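# Seat link pins upward in chain joint, cap with plate

## Task

Orient the connecting link so that its pins stand upright, passing through the middle joint of the chain, and then lay the cover plate onto it so it sits over both pins.

## Robot and tools

Robot: two arms, left_arm and right_arm, each a six-joint arm with a parallel two-finger gripper. The scene frame has its origin at table height, midway between the nominal arm bases: +x points out across the table, +z is up, and left_arm is on the +y side. These names do not match left and right in the pictures. Calibrated bases: left_arm at (-0.035, +0.316, +0.014) m, quat_wxyz (+1.000, 0, 0, -0.009); right_arm at (-0.033, -0.263, +0.023) m, quat_wxyz (+1.000, 0, 0, +0.029). All hand poses, targets and velocities use the scene frame. In gripper axes, the fingers extend along +z and separate along y. end_effector_position marks the spot between the finger pads, roughly 1 cm short of the tips. Reported positions and orientations can be wrong by a few centimetres, more when the arm reaches far.

Row layout, shared by execute_actions and move: 16 plain numbers. The first 8 belong to left_arm: x, y, z in metres, then qw, qx, qy, qz (w comes first), then opening. The next 8 are the same fields for right_arm. Both arms always appear in every row. Positions and quaternions are absolute poses in the scene frame, not offsets. Opening runs from -1 (closed) to +1 (fully open, 0.093 m); it is where the finger motor is sent. For an arm that should not move, repeat the exact pose from the last result taken before it stopped, along with its current opening. To hold a grip, keep sending the number that closed it. A 0 counts as a real command. To keep a wrist's orientation, reuse the intended quaternion rather than the drifted reported one.

execute_actions(actions, cameras): actions is a list of actions; each action is a list of at most 15 rows, each row lasting 1/30 s. If fewer than 15 rows are given, the final row is held for the remaining steps. Any target sitting over 0.6 m from that gripper's current position, along any of its own axes, makes the action refused for both arms. If the first action fails this test against the latest reported state, or any action is malformed, the whole call is refused. An empty actions list simply returns the state and images.

move(target, speed, blend, opening_speed, blocking, cameras): drives each gripper in a straight line from its Hand target toward the pose. target is either a single 16-number row or a list of up to 15 rows, all sharing a 10 s cap; the 0.6 m check does not apply. speed is given in m/s, between 0.002 and 0.5, default 0.25; rotation is capped at twice that value in rad/s. It can be one number or one per target. blend, in metres, rounds corners in a list; the default 0 stops at each point. opening_speed (0.2 or more per second on the -1..+1 scale) makes the fingers change gradually. Openings in the first row are sent at the start. Openings in later rows are applied only once everything has come to rest at that row. blocking=false returns after about 0.5 s while the motion continues, and a new move takes over from the running one. Paths do not avoid obstacles or the other arm. Grippers lag and can overshoot, especially with the arm nearly straight. Route around an arm's own base, not close past it, or the shoulder posture may flip. The result adds a move: line giving the ending (done, off_target, moving, held, fault) and the limits that acted. done means within 10 mm and 2 degrees at rest. Neither done nor off_target tells you whether contact happened. limits=paced means the pose was clipped; limits=held means a check withheld steps.

wait(seconds 0 to 10, cameras) lets time run while the arms hold their commands; a running move keeps going. stop(cameras) brakes the current move, which needs some distance to do so. zoom_image(camera, region [x0, y0, x1, y1] in pixels, at most 504x504) magnifies part of the latest image from cam_high, cam_low, cam_left_wrist or cam_right_wrist. read_manual(section) returns only licence text. finished_scene(scene, 1 or 2) ends the scene permanently; the assembly must stay correct after the robot lets go.

Results: each arm's end_effector_position and end_effector_quat_wxyz, its Hand target (where the arm is currently being driven, often short of what was commanded), Tool commands, and Joint positions (the last entry is finger opening in metres, which stops at zero). Also Joint velocities (within noise means at rest) and Joint torques (with offsets and noise; joints 1 to 3 wrap around at ±28 N m). grip_measured is the motor position on the opening scale. The pads meet near -0.94, and every millimetre of object width adds about 0.0208. This reading barely reveals contact, and it may read up to 0.02 too high. Images are 896x504 in the order cam_high, cam_low, cam_left_wrist, cam_right_wrist. Calibration data is given for each camera; fixed cameras may have shifted slightly.

Control behaviour: at every step the command is clipped to within 100 mm and 20 degrees of the measured pose. Friction and weight can leave the gripper low, short or tilted, and a small move might not happen at all. Check the pose after each motion and correct the tilt.

Things to avoid: letting parts fall, or leaving anything on or off the table edge. A part must not leave the table. Do not release a part while it is still moving. Avoid slamming, hard impacts and strong pressing, especially arm against arm, which can end the scene. Faster moves and targets placed deeper past contact push harder. The clearance check does not guard gripper against gripper. Brief outside tugs on held parts or nudges to loose ones can occur. Motors heat up from holding loads, reaching far, or pushing toward poses they cannot reach. A MOTOR HOT line appears at 75 °C; at 90 °C the arm folds and goes idle; at 100 °C it drops.

Each tool is called after ">>>" by a JSON object that holds its "name" and its "arguments", one argument or row to a line.

## Session

>>> {"name": "execute_actions", "arguments": {
  "actions": []
}}

Scene clock: 0.00 s.
left_arm: end_effector_position=(+0.3691, +0.3034, +0.1297) grip_measured=+1.000 end_effector_quat_wxyz=(+0.587, +0.018, +0.809, +0.031) | right_arm: end_effector_position=(+0.3559, -0.2937, +0.1183) grip_measured=+1.000 end_effector_quat_wxyz=(+0.588, +0.091, +0.803, -0.018)
Joint positions: left_arm=[-0.054 1.512 0.439 0.758 -0.097 0.043 0.093] | right_arm=[-0.091 1.559 0.353 0.892 0.106 0.117 0.093]
Joint velocities: within noise
Joint torques (N m): no reading
Motor temperatures (°C): left_arm=[27 38 35 26 29 28 28] | right_arm=[27 30 33 39 26 27 29]
Heat: left arm: 38 °C; right arm: 39 °C.
Hand target: left_arm +0.3717, +0.3032, +0.1368; +0.595, +0.017, +0.803, +0.030 | right_arm +0.3570, -0.2937, +0.1204; +0.590, +0.091, +0.802, -0.018
Tool commands: left_gripper/opening=+1.0 right_gripper/opening=+1.0
camera_calibration:
cam_left_wrist: T_world_to_cam=[[-0.00208364, -0.995915, -0.0902733, 0.31558], [-0.690729, 0.0667112, -0.72003, 0.368604], [0.72311, 0.0608541, -0.688047, -0.120624], [0, 0, 0, 1]] pos_world=[0.342488, 0.297041, 0.2109]
cam_right_wrist: T_world_to_cam=[[-0.161802, -0.985515, -0.0507939, -0.228113], [-0.702732, 0.151206, -0.695201, 0.41119], [0.692812, -0.0767906, -0.717018, -0.099574], [0, 0, 0, 1]] pos_world=[0.321033, -0.29463, 0.202877]

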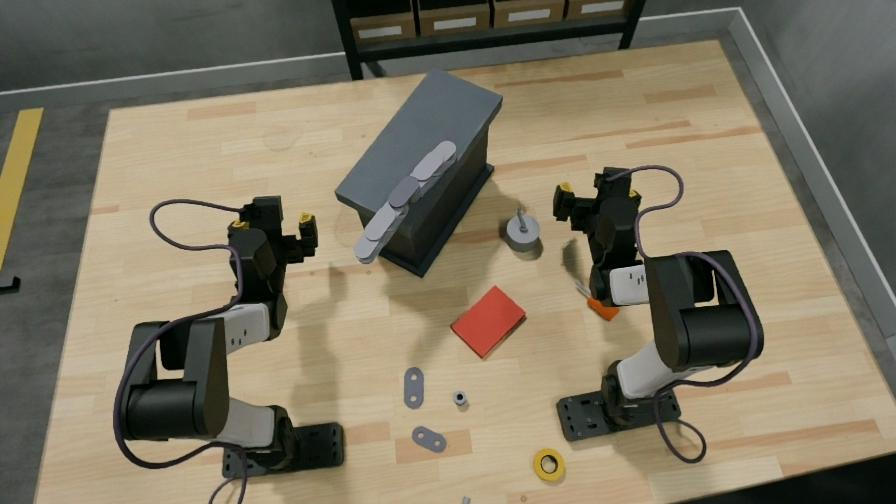

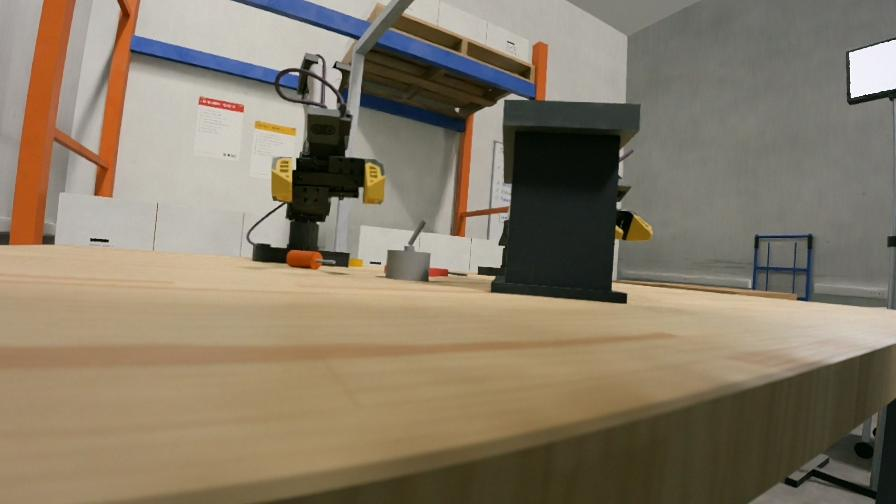

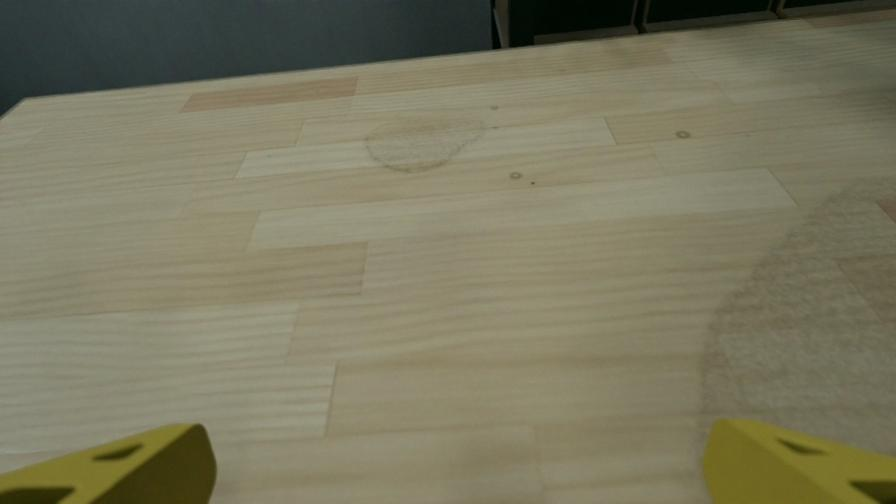

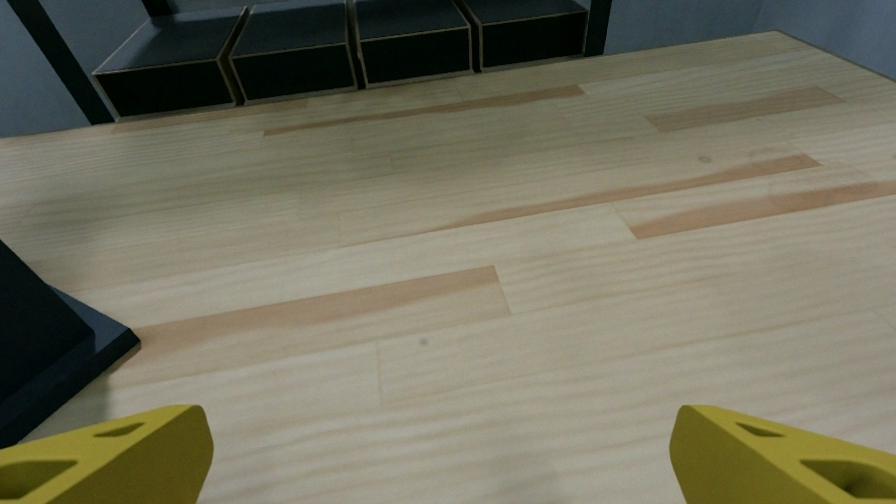

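>>> {"name": "zoom_image", "arguments": {
  "camera": "cam_high",
  "region": [330, 60, 560, 290]
}}

>>> {"name": "zoom_image", "arguments": {
  "camera": "cam_high",
  "region": [380, 280, 620, 504]
}}

>>> {"name": "zoom_image", "arguments": {
  "camera": "cam_low",
  "region": [350, 80, 680, 310]
}}

Scaled by 2.191 from the camera's 896x504 image, which has a finer 1280x720 frame.

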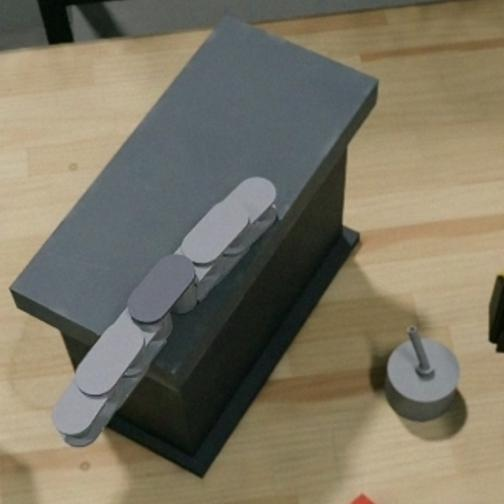

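Scaled by 2.100 from the camera's 896x504 image, which has a finer 1280x720 frame.

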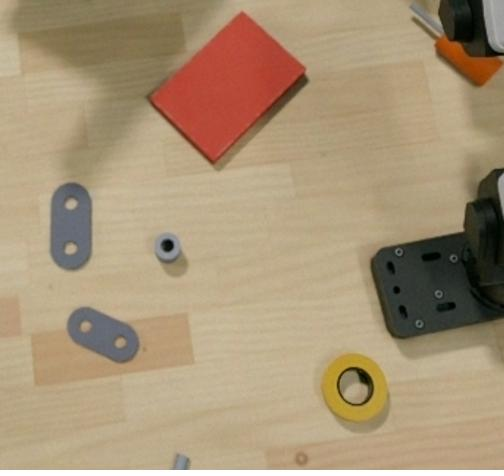

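Scaled by 1.527 from the camera's 896x504 image, which has a finer 1280x720 frame.

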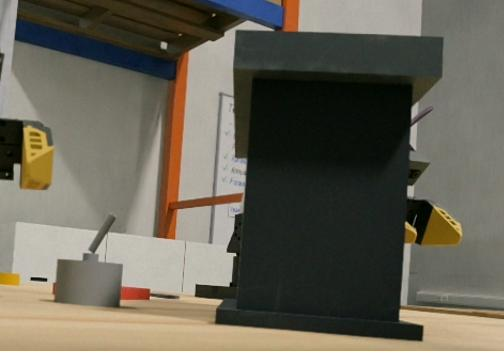

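>>> {"name": "move", "arguments": {
  "target": [
    [0.17,0.18,0.26,0.6725,0.2185,0.6725,-0.2185,-0.5,0.22,-0.11,0.25,0.6409,-0.2988,0.6409,0.2988,-0.5]
  ],
  "speed": 0.25
}}

Scene clock: 120.93 s.
left_arm: end_effector_position=(+0.1715, +0.1782, +0.2463) grip_measured=-0.498 end_effector_quat_wxyz=(+0.663, +0.226, +0.680, -0.217) | right_arm: end_effector_position=(+0.2208, -0.1136, +0.2392) grip_measured=-0.498 end_effector_quat_wxyz=(+0.636, -0.289, +0.651, +0.297)
Joint positions: left_arm=[-0.468 0.23 0.252 -0.049 0.152 0.009 0.021] | right_arm=[0.099 0.775 0.22 0.536 -0.697 0.007 0.021]
Joint velocities: within noise
Joint torques (N m): left_arm=[-1.01 0.68 10.54 1.91 -0.01 -0.09] | right_arm=[0.51 -1.73 11.23 2.17 -0.05 0.04]
Motor temperatures (°C): left_arm=[27 39 41 38 29 28 27] | right_arm=[27 33 38 48 26 27 29]
Heat: left arm: 41 °C; right arm: 48 °C.
Hand target: left_arm +0.1698, +0.1800, +0.2599; +0.673, +0.219, +0.672, -0.219 | right_arm +0.2198, -0.1102, +0.2500; +0.641, -0.299, +0.641, +0.299
Off the commanded pose: left_arm 0.014 m, 2 deg | right_arm 0.011 m, 2 deg.
move: off_target (left_arm, right_arm)
camera_calibration:
cam_left_wrist: T_world_to_cam=[[-0.598052, -0.801039, -0.0259062, 0.252645], [-0.352776, 0.29213, -0.888937, 0.267934], [0.719641, -0.522491, -0.457296, 0.157872], [0, 0, 0, 1]] pos_world=[0.132004, 0.206593, 0.316916]
cam_right_wrist: T_world_to_cam=[[0.752579, -0.658434, 0.00946905, -0.245409], [-0.310889, -0.367944, -0.876336, 0.270878], [0.580493, 0.656568, -0.481607, 0.146366], [0, 0, 0, 1]] pos_world=[0.183939, -0.158017, 0.310195]

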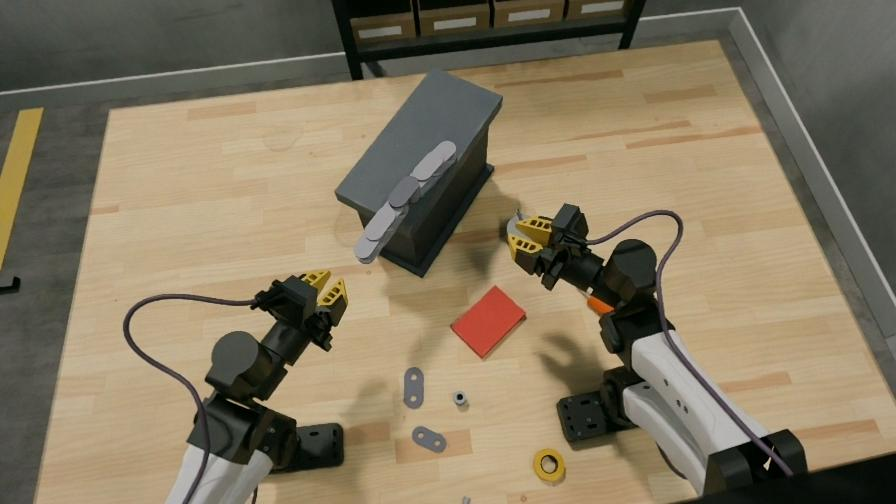

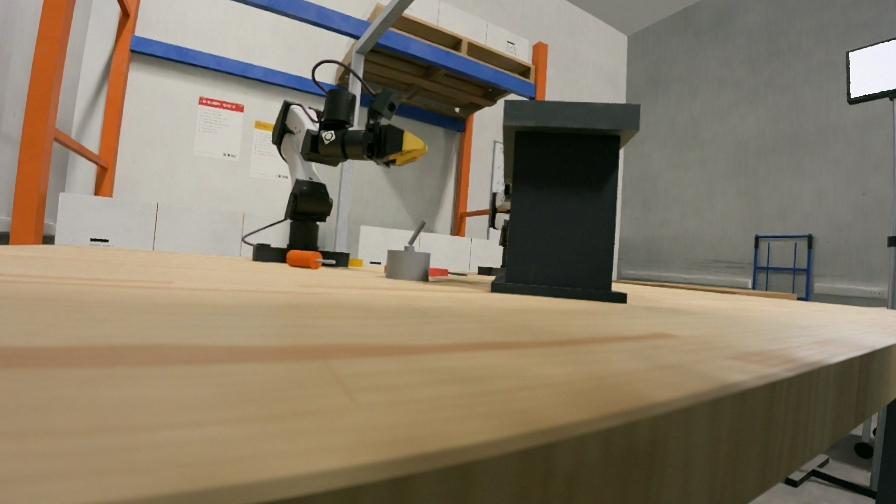

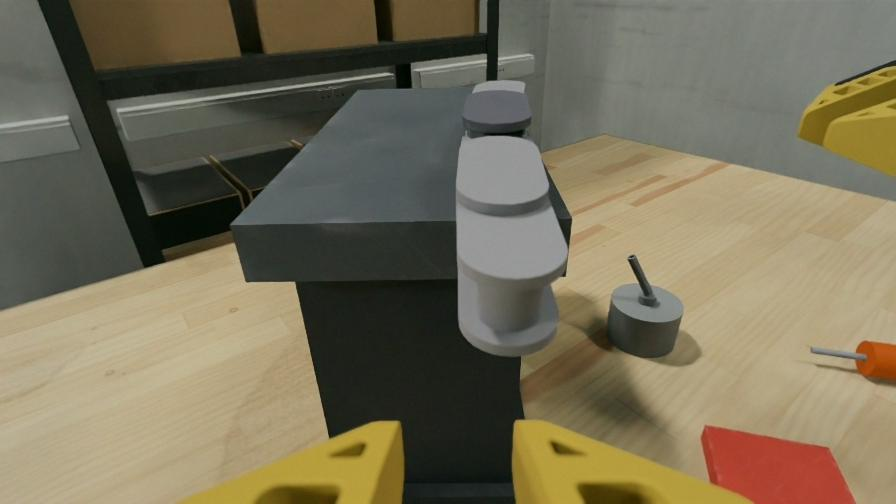

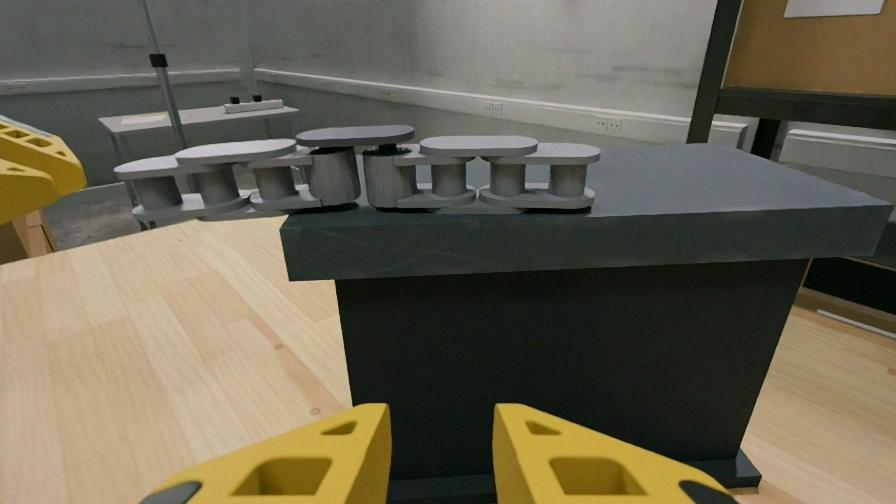

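>>> {"name": "execute_actions", "arguments": {
  "actions": []
}}

Scene clock: 165.10 s.
left_arm: end_effector_position=(+0.1716, +0.1783, +0.2461) grip_measured=-0.498 end_effector_quat_wxyz=(+0.662, +0.226, +0.681, -0.217) | right_arm: end_effector_position=(+0.2207, -0.1135, +0.2390) grip_measured=-0.498 end_effector_quat_wxyz=(+0.636, -0.289, +0.651, +0.297)
Joint positions: left_arm=[-0.468 0.23 0.252 -0.05 0.151 0.008 0.021] | right_arm=[0.099 0.775 0.22 0.535 -0.698 0.007 0.021]
Joint velocities: within noise
Joint torques (N m): left_arm=[-0.98 0.66 10.58 1.89 -0.03 -0.08] | right_arm=[0.55 -1.62 11.43 2.16 -0.05 0.07]
Motor temperatures (°C): left_arm=[27 36 49 39 29 28 27] | right_arm=[27 31 44 48 26 27 29]
Heat: left arm: 49 °C; right arm: 48 °C.
Hand target: left_arm +0.1698, +0.1800, +0.2599; +0.673, +0.219, +0.672, -0.219 | right_arm +0.2197, -0.1102, +0.2501; +0.641, -0.299, +0.641, +0.299
Tool commands: left_gripper/opening=-0.5 right_gripper/opening=-0.5
Off the commanded pose: left_arm 0.014 m, 2 deg | right_arm 0.012 m, 2 deg.
camera_calibration:
cam_left_wrist: T_world_to_cam=[[-0.597464, -0.801495, -0.0253695, 0.252613], [-0.354094, 0.292076, -0.888431, 0.267793], [0.719482, -0.521822, -0.458309, 0.157908], [0, 0, 0, 1]] pos_world=[0.132139, 0.206652, 0.316695]
cam_right_wrist: T_world_to_cam=[[0.753089, -0.657852, 0.00935066, -0.245295], [-0.311017, -0.368495, -0.87606, 0.270643], [0.579763, 0.656843, -0.482112, 0.146608], [0, 0, 0, 1]] pos_world=[0.183906, -0.157936, 0.310074]

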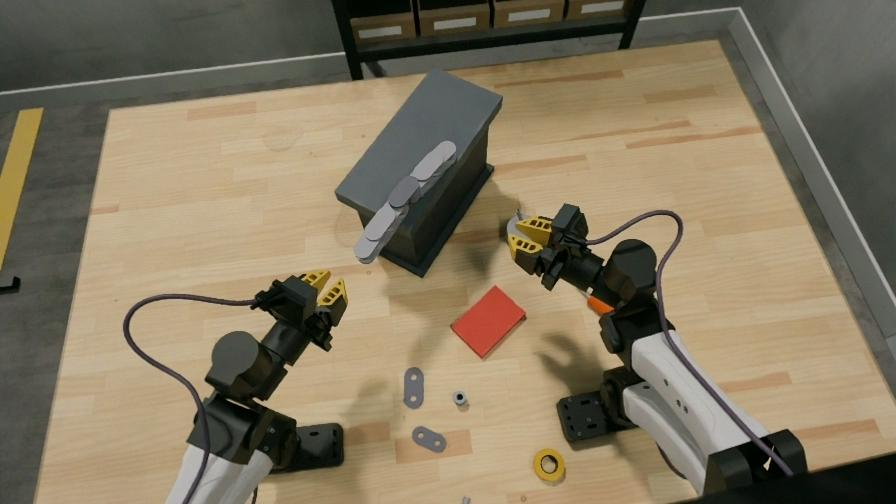

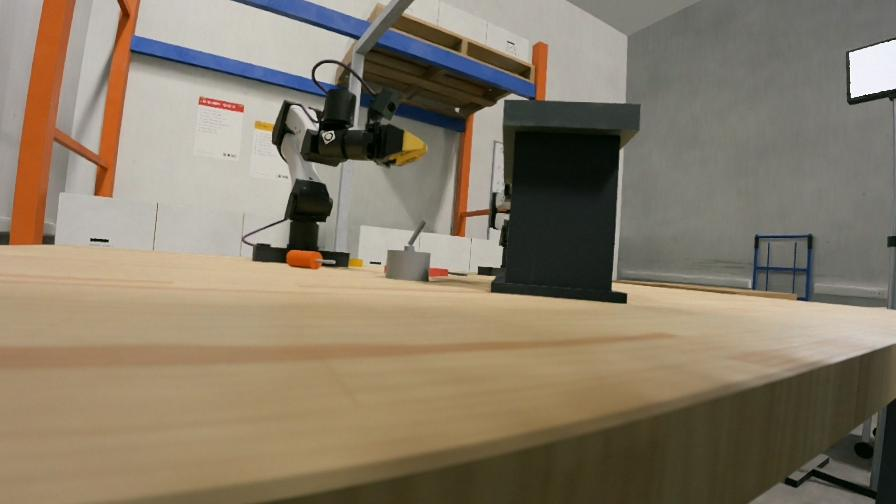

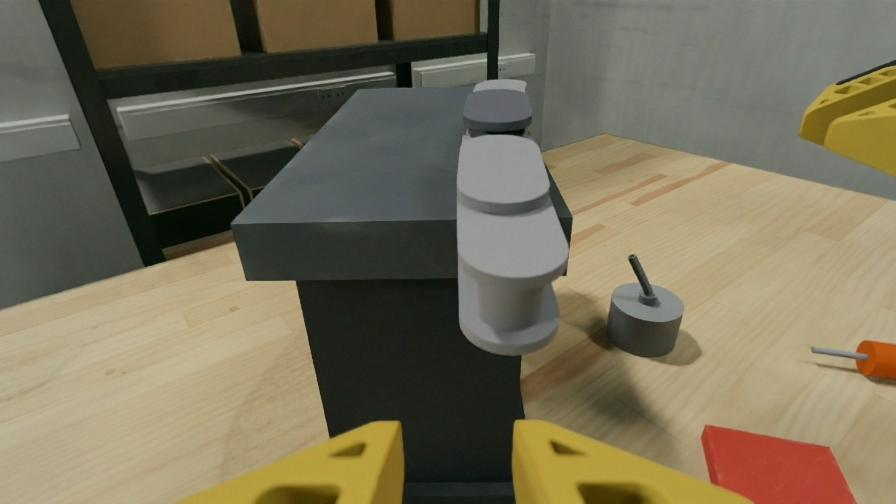

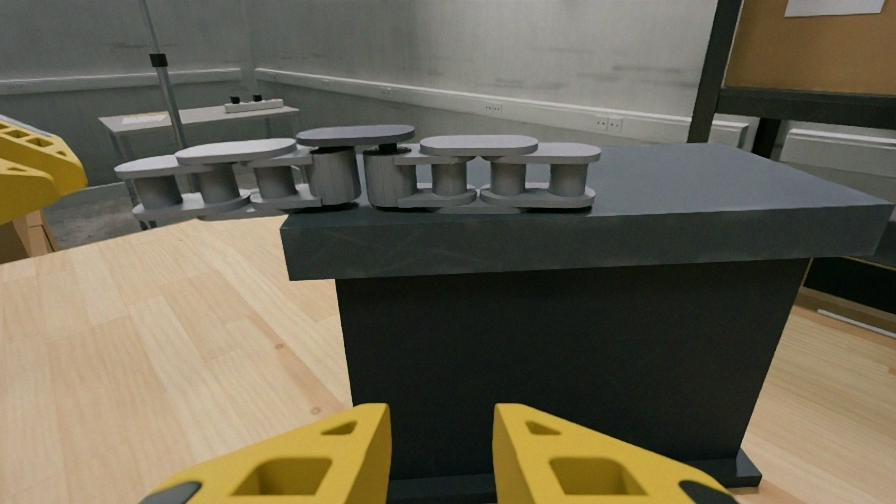

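>>> {"name": "zoom_image", "arguments": {
  "camera": "cam_high",
  "region": [310, 60, 530, 290]
}}

>>> {"name": "zoom_image", "arguments": {
  "camera": "cam_right_wrist",
  "region": [80, 80, 620, 300]
}}

Scaled by 2.191 from the camera's 896x504 image, which has a finer 1280x720 frame.

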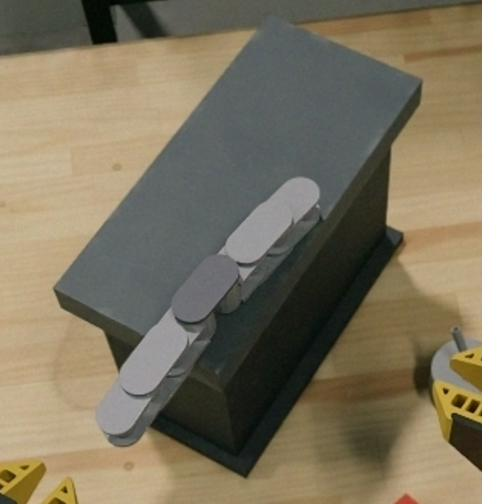

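Region (80, 80, 620, 300) is 540x220 pixels. A region can be at most 504 by 504 pixels.

>>> {"name": "move", "arguments": {
  "target": [
    [0.20,0.17,0.32,0.3171,0.3520,0.8713,-0.1281,0.0,0.22,-0.11,0.25,0.6409,-0.2988,0.6409,0.2988,-0.5],
    [0.243,0.131,0.315,0.3171,0.3520,0.8713,-0.1281,0.0,0.22,-0.11,0.25,0.6409,-0.2988,0.6409,0.2988,-0.5]
  ],
  "blend": [0.02,0]
}}

Scene clock: 308.13 s.
left_arm: end_effector_position=(+0.2406, +0.1316, +0.3030) grip_measured=-0.002 end_effector_quat_wxyz=(+0.299, +0.356, +0.876, -0.131) | right_arm: end_effector_position=(+0.2206, -0.1134, +0.2389) grip_measured=-0.498 end_effector_quat_wxyz=(+0.636, -0.289, +0.651, +0.297)
Joint positions: left_arm=[-0.478 1.34 1.553 -1.14 0.185 0.215 0.045] | right_arm=[0.099 0.775 0.22 0.534 -0.698 0.007 0.021]
Joint velocities: within noise
Joint torques (N m): left_arm=[-0.85 -4.77 9.33 1.46 0.02 -0.07] | right_arm=[0.72 -1.68 11.22 2.16 0.02 0.05]
Motor temperatures (°C): left_arm=[27 34 56 42 29 28 27] | right_arm=[27 30 50 48 26 27 29]
Heat: left arm: 56 °C; right arm: 50 °C.
Hand target: left_arm +0.2428, +0.1312, +0.3149; +0.317, +0.352, +0.871, -0.128 | right_arm +0.2197, -0.1102, +0.2500; +0.641, -0.299, +0.641, +0.299
Off the commanded pose: left_arm 0.012 m, 2 deg | right_arm 0.012 m, 2 deg.
move: off_target (left_arm, right_arm)
camera_calibration:
cam_left_wrist: T_world_to_cam=[[-0.715422, -0.698671, 0.00548551, 0.263382], [-0.68309, 0.697773, -0.21564, 0.178354], [0.146834, -0.158021, -0.976457, 0.35687], [0, 0, 0, 1]] pos_world=[0.257861, 0.11596, 0.385484]
cam_right_wrist: T_world_to_cam=[[0.753347, -0.657564, 0.00885586, -0.245134], [-0.311537, -0.368712, -0.875783, 0.270532], [0.579149, 0.65701, -0.482623, 0.146812], [0, 0, 0, 1]] pos_world=[0.183925, -0.1579, 0.309953]

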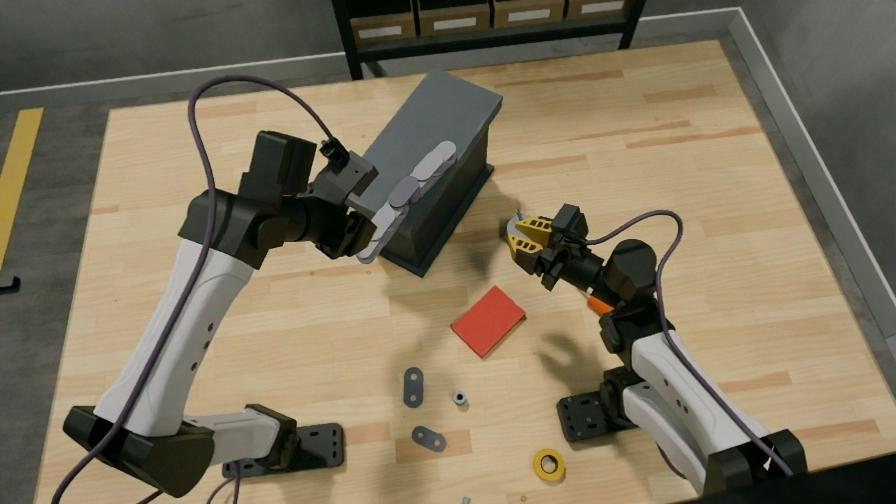

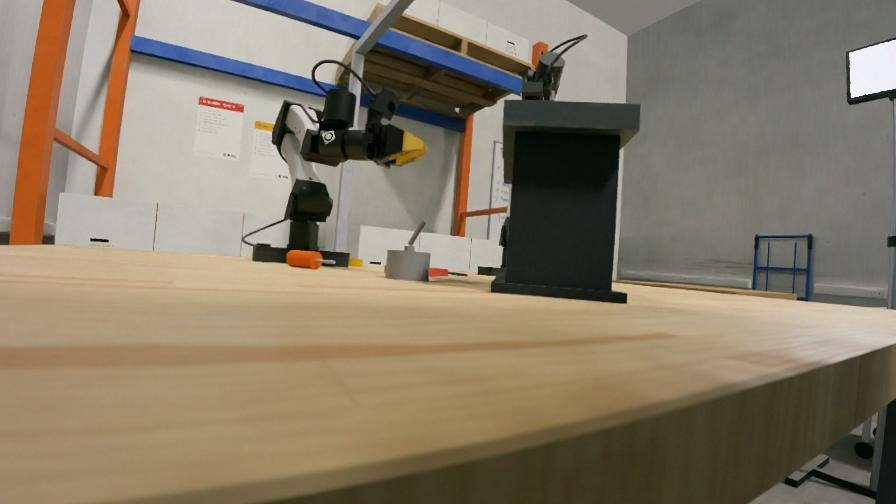

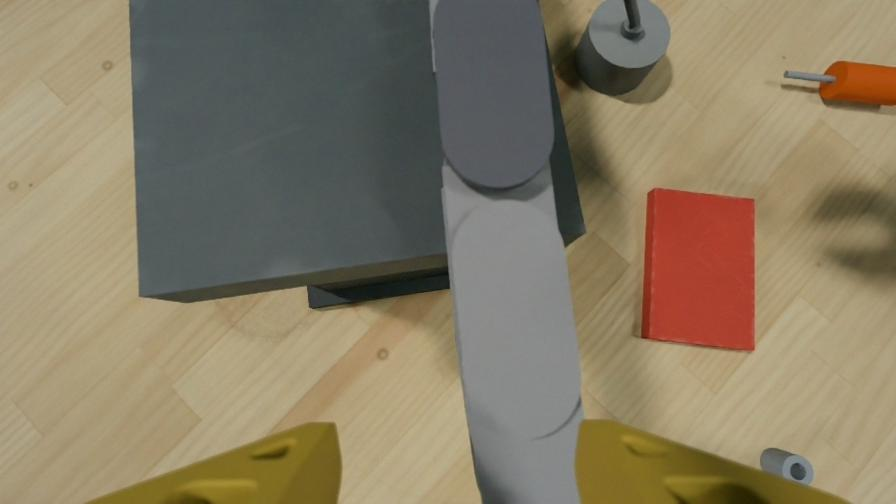

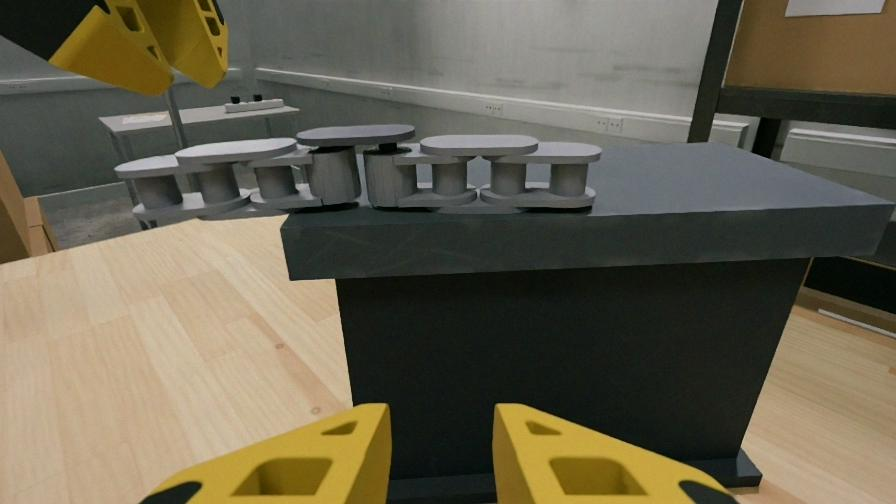

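>>> {"name": "move", "arguments": {
  "target": [0.229,0.115,0.292,0.3214,0.3214,0.8830,-0.1170,0.0,0.22,-0.11,0.25,0.6409,-0.2988,0.6409,0.2988,-0.5]
}}

Scene clock: 329.93 s.
left_arm: end_effector_position=(+0.2293, +0.1143, +0.2874) grip_measured=-0.002 end_effector_quat_wxyz=(+0.310, +0.326, +0.885, -0.118) | right_arm: end_effector_position=(+0.2206, -0.1134, +0.2389) grip_measured=-0.498 end_effector_quat_wxyz=(+0.636, -0.289, +0.651, +0.297)
Joint positions: left_arm=[-0.603 1.294 1.441 -1.045 0.061 0.063 0.045] | right_arm=[0.099 0.775 0.22 0.534 -0.698 0.007 0.021]
Joint velocities: within noise
Joint torques (N m): left_arm=[-1.01 -5.37 6.6 1.59 -0.01 -0.05] | right_arm=[0.57 -1.76 11.17 2.18 -0.04 0.04]
Motor temperatures (°C): left_arm=[27 35 56 42 29 28 27] | right_arm=[27 30 51 48 26 27 29]
Heat: left arm: 56 °C; right arm: 51 °C.
Hand target: left_arm +0.2290, +0.1150, +0.2920; +0.321, +0.321, +0.883, -0.117 | right_arm +0.2197, -0.1102, +0.2500; +0.641, -0.299, +0.641, +0.299
Off the commanded pose: left_arm 0.005 m, 1 deg | right_arm 0.012 m, 2 deg.
move: off_target (right_arm)
camera_calibration:
cam_left_wrist: T_world_to_cam=[[-0.664586, -0.747206, -0.00304767, 0.23968], [-0.727485, 0.647966, -0.225623, 0.198084], [0.170561, -0.147729, -0.97421, 0.333338], [0, 0, 0, 1]] pos_world=[0.246537, 0.0999818, 0.370164]
cam_right_wrist: T_world_to_cam=[[0.753347, -0.657564, 0.00885586, -0.245134], [-0.311537, -0.368712, -0.875783, 0.270532], [0.579149, 0.65701, -0.482623, 0.146812], [0, 0, 0, 1]] pos_world=[0.183925, -0.1579, 0.309953]

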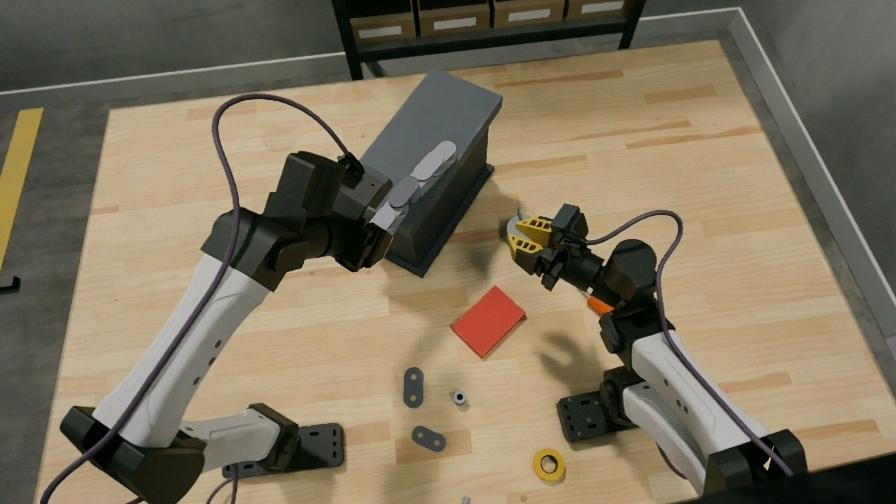

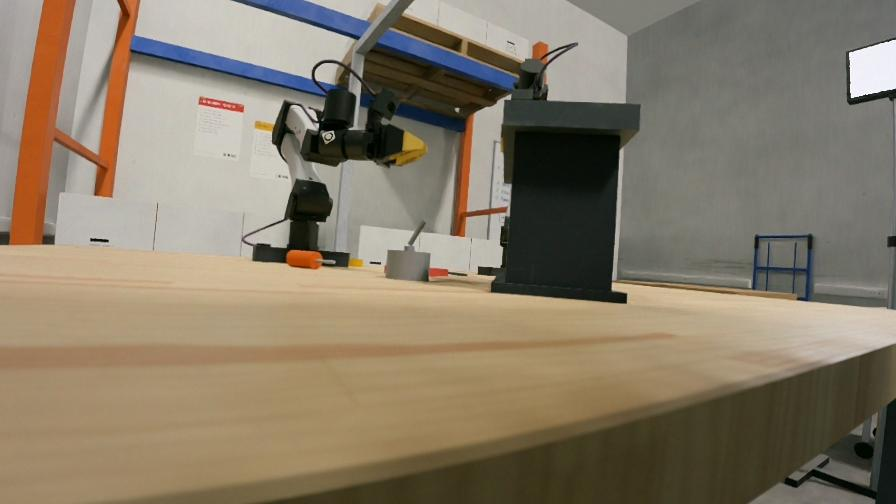

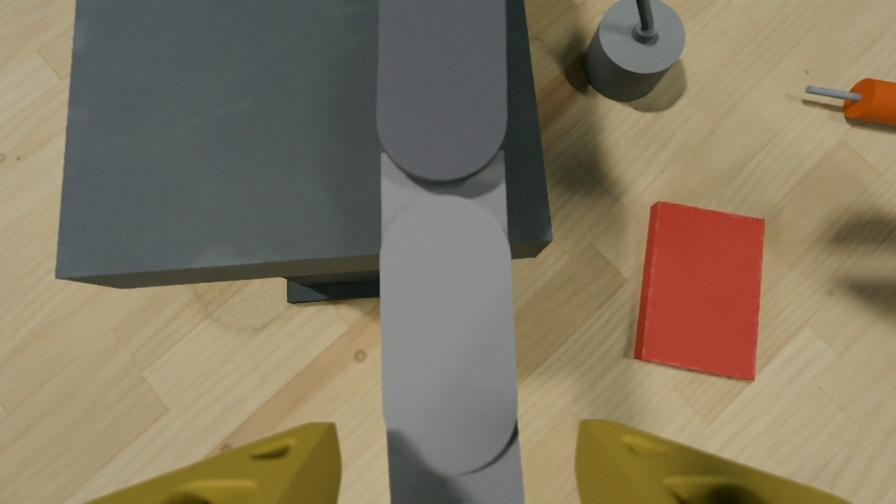

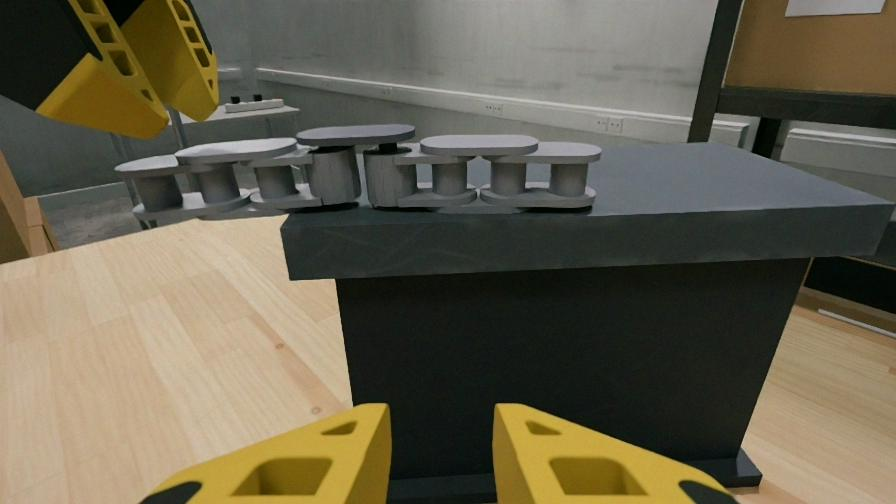

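>>> {"name": "move", "arguments": {
  "target": [
    [0.242,0.105,0.263,0.3214,0.3214,0.8830,-0.1170,0.0,0.22,-0.11,0.25,0.6409,-0.2988,0.6409,0.2988,-0.5],
    [0.2515,0.0968,0.2465,0.3214,0.3214,0.8830,-0.1170,0.0,0.22,-0.11,0.25,0.6409,-0.2988,0.6409,0.2988,-0.5]
  ],
  "blend": [0.01,0],
  "speed": 0.1
}}

>>> {"name": "zoom_image", "arguments": {
  "camera": "cam_right_wrist",
  "region": [80, 0, 560, 270]
}}

Scene clock: 345.67 s.
left_arm: end_effector_position=(+0.2496, +0.0980, +0.2466) grip_measured=-0.002 end_effector_quat_wxyz=(+0.317, +0.325, +0.883, -0.120) | right_arm: end_effector_position=(+0.2206, -0.1134, +0.2389) grip_measured=-0.498 end_effector_quat_wxyz=(+0.636, -0.289, +0.651, +0.297)
Joint positions: left_arm=[-0.61 1.33 1.289 -0.84 0.056 0.058 0.045] | right_arm=[0.099 0.775 0.22 0.534 -0.698 0.006 0.021]
Joint velocities: within noise
Joint torques (N m): left_arm=[-0.95 -4.52 7.24 1.56 0 -0.07] | right_arm=[0.62 -1.69 11.38 2.19 -0.05 0.04]
Motor temperatures (°C): left_arm=[27 35 53 41 29 28 27] | right_arm=[27 29 51 48 26 27 29]
Heat: left arm: 53 °C; right arm: 51 °C.
Hand target: left_arm +0.2515, +0.0968, +0.2466; +0.321, +0.321, +0.883, -0.117 | right_arm +0.2197, -0.1102, +0.2500; +0.641, -0.299, +0.641, +0.299
Off the commanded pose: left_arm 0.002 m, 1 deg | right_arm 0.012 m, 2 deg.
move: off_target (right_arm)
camera_calibration:
cam_left_wrist: T_world_to_cam=[[-0.664067, -0.747656, -0.00505612, 0.241307], [-0.724926, 0.645505, -0.240427, 0.217477], [0.18302, -0.155994, -0.970654, 0.284537], [0, 0, 0, 1]] pos_world=[0.265823, 0.0844181, 0.329695]
cam_right_wrist: T_world_to_cam=[[0.753348, -0.657557, 0.00923727, -0.245224], [-0.311283, -0.368932, -0.875781, 0.27045], [0.579284, 0.656892, -0.482621, 0.146769], [0, 0, 0, 1]] pos_world=[0.183905, -0.157883, 0.309954]

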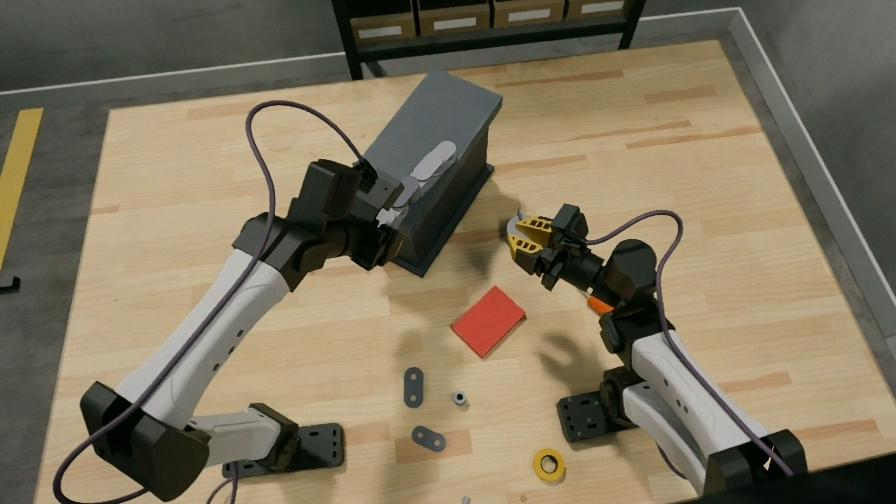

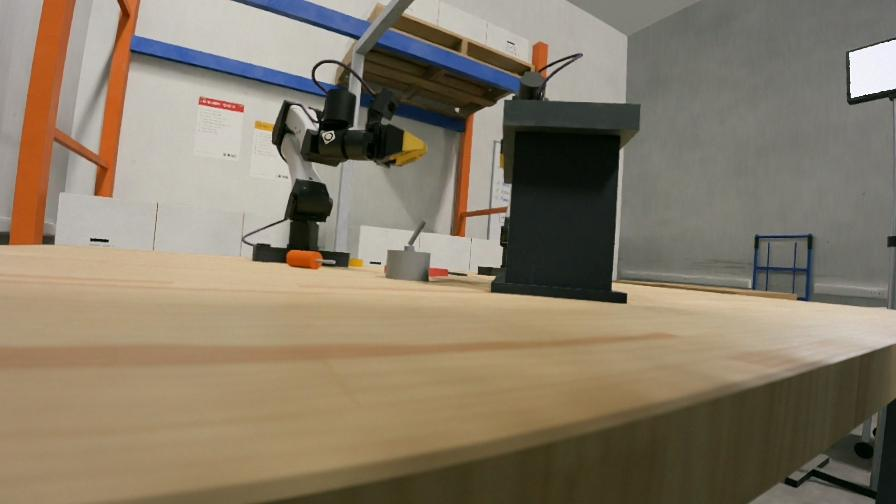

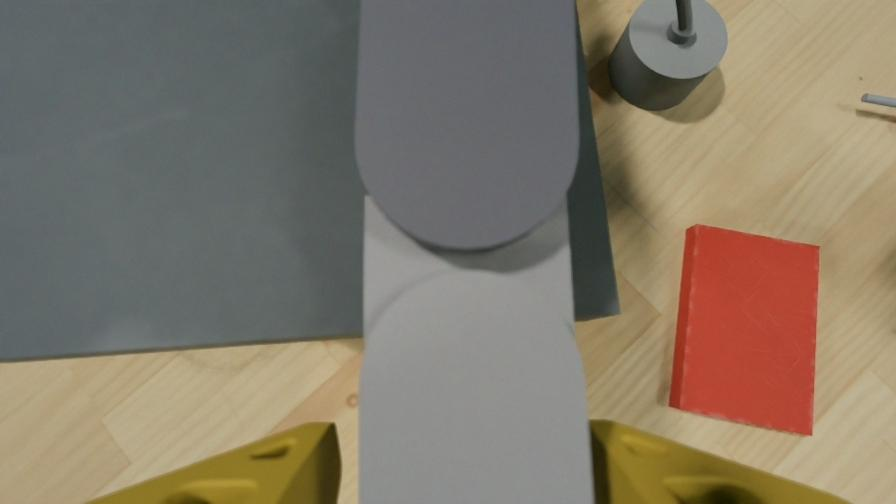

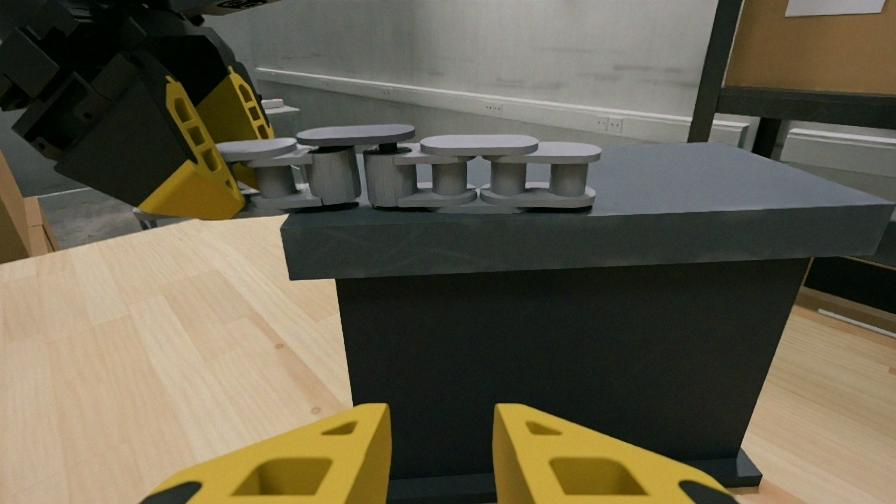

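Scaled by 1.050 from the camera's 896x504 image, which has a finer 1280x720 frame.

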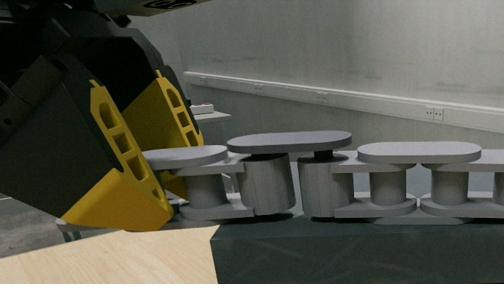

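>>> {"name": "move", "arguments": {
  "target": [0.2515,0.0968,0.2495,0.3214,0.3214,0.8830,-0.1170,-0.55,0.22,-0.11,0.25,0.6409,-0.2988,0.6409,0.2988,-0.5],
  "speed": 0.05,
  "opening_speed": 0.8
}}

>>> {"name": "zoom_image", "arguments": {
  "camera": "cam_right_wrist",
  "region": [80, 0, 560, 270]
}}

Scene clock: 355.87 s.
left_arm: end_effector_position=(+0.2501, +0.0983, +0.2468) grip_measured=-0.489 end_effector_quat_wxyz=(+0.317, +0.324, +0.883, -0.119) | right_arm: end_effector_position=(+0.2206, -0.1134, +0.2389) grip_measured=-0.498 end_effector_quat_wxyz=(+0.636, -0.289, +0.651, +0.297)
Joint positions: left_arm=[-0.61 1.33 1.289 -0.839 0.053 0.058 0.022] | right_arm=[0.099 0.775 0.22 0.534 -0.698 0.006 0.021]
Joint velocities: within noise
Joint torques (N m): left_arm=[-0.98 -4.36 8.43 1.48 0.03 -0.08] | right_arm=[0.64 -1.7 11.45 2.2 -0.01 0.02]
Motor temperatures (°C): left_arm=[27 35 52 41 29 28 27] | right_arm=[27 29 51 48 26 27 29]
Heat: left arm: 52 °C; right arm: 51 °C.
Hand target: left_arm +0.2515, +0.0968, +0.2495; +0.321, +0.321, +0.883, -0.117 | right_arm +0.2197, -0.1102, +0.2500; +0.641, -0.299, +0.641, +0.299
Off the commanded pose: left_arm 0.003 m, 1 deg | right_arm 0.012 m, 2 deg.
move: off_target (right_arm)
camera_calibration:
cam_left_wrist: T_world_to_cam=[[-0.662381, -0.749132, -0.00726826, 0.242111], [-0.72585, 0.644137, -0.241308, 0.218271], [0.185453, -0.154562, -0.970421, 0.283835], [0, 0, 0, 1]] pos_world=[0.266164, 0.0846465, 0.32987]
cam_right_wrist: T_world_to_cam=[[0.753348, -0.657557, 0.00923727, -0.245224], [-0.311283, -0.368932, -0.875781, 0.27045], [0.579284, 0.656892, -0.482621, 0.146769], [0, 0, 0, 1]] pos_world=[0.183905, -0.157883, 0.309954]

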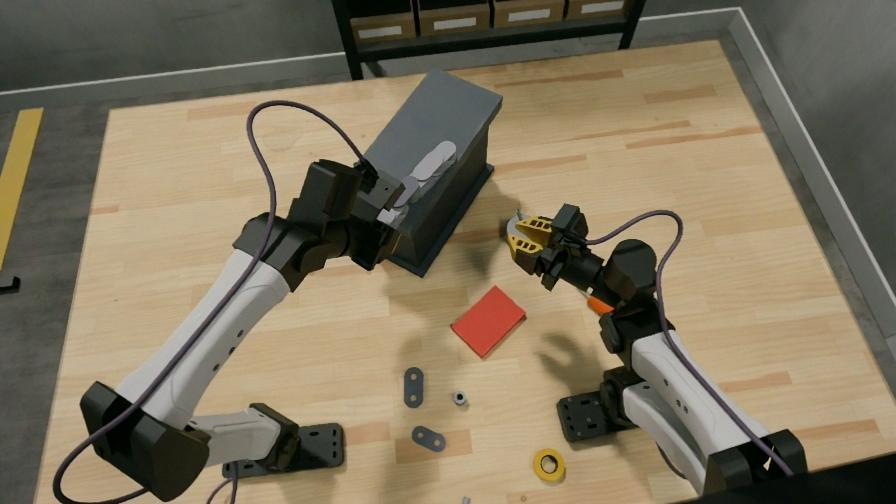

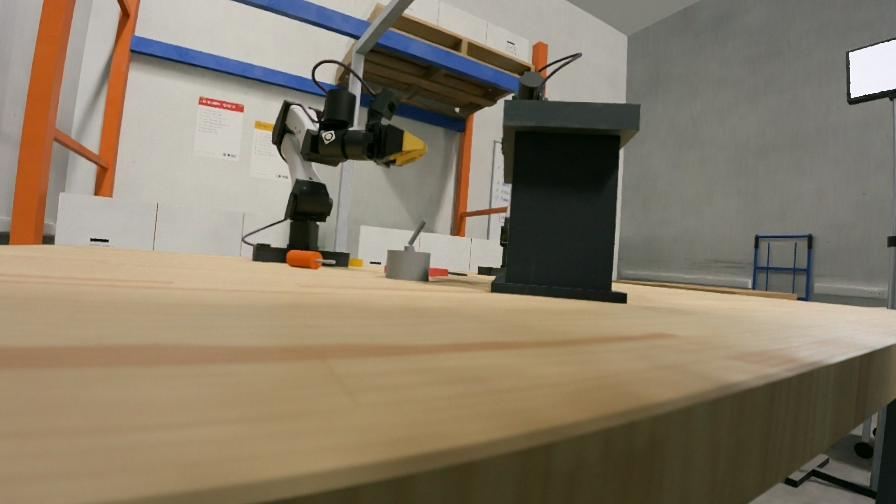

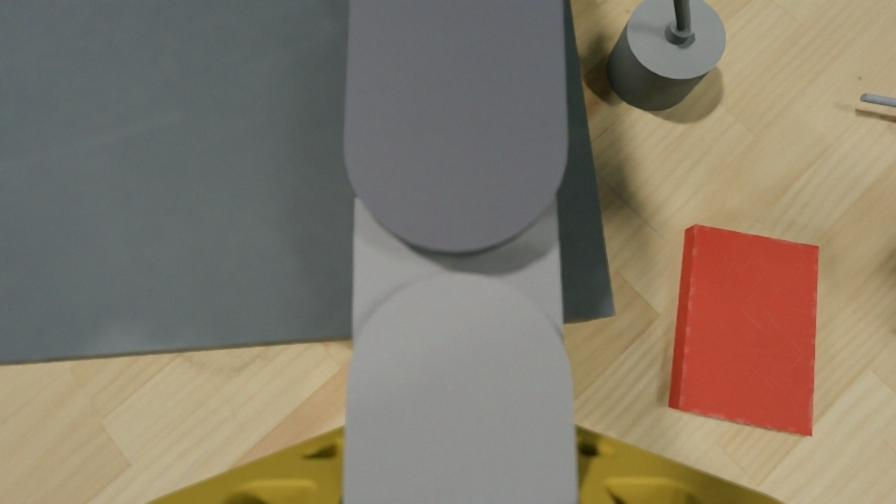

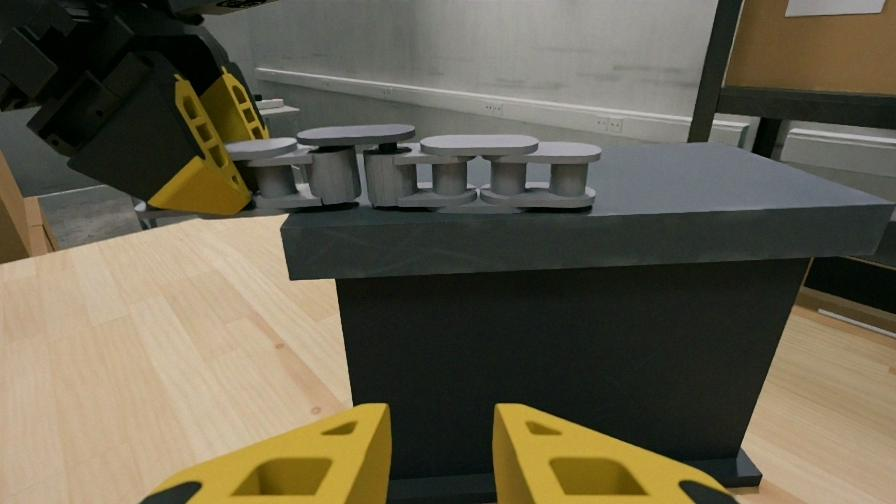

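Scaled by 1.050 from the camera's 896x504 image, which has a finer 1280x720 frame.

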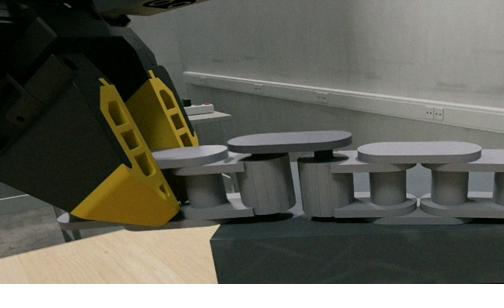

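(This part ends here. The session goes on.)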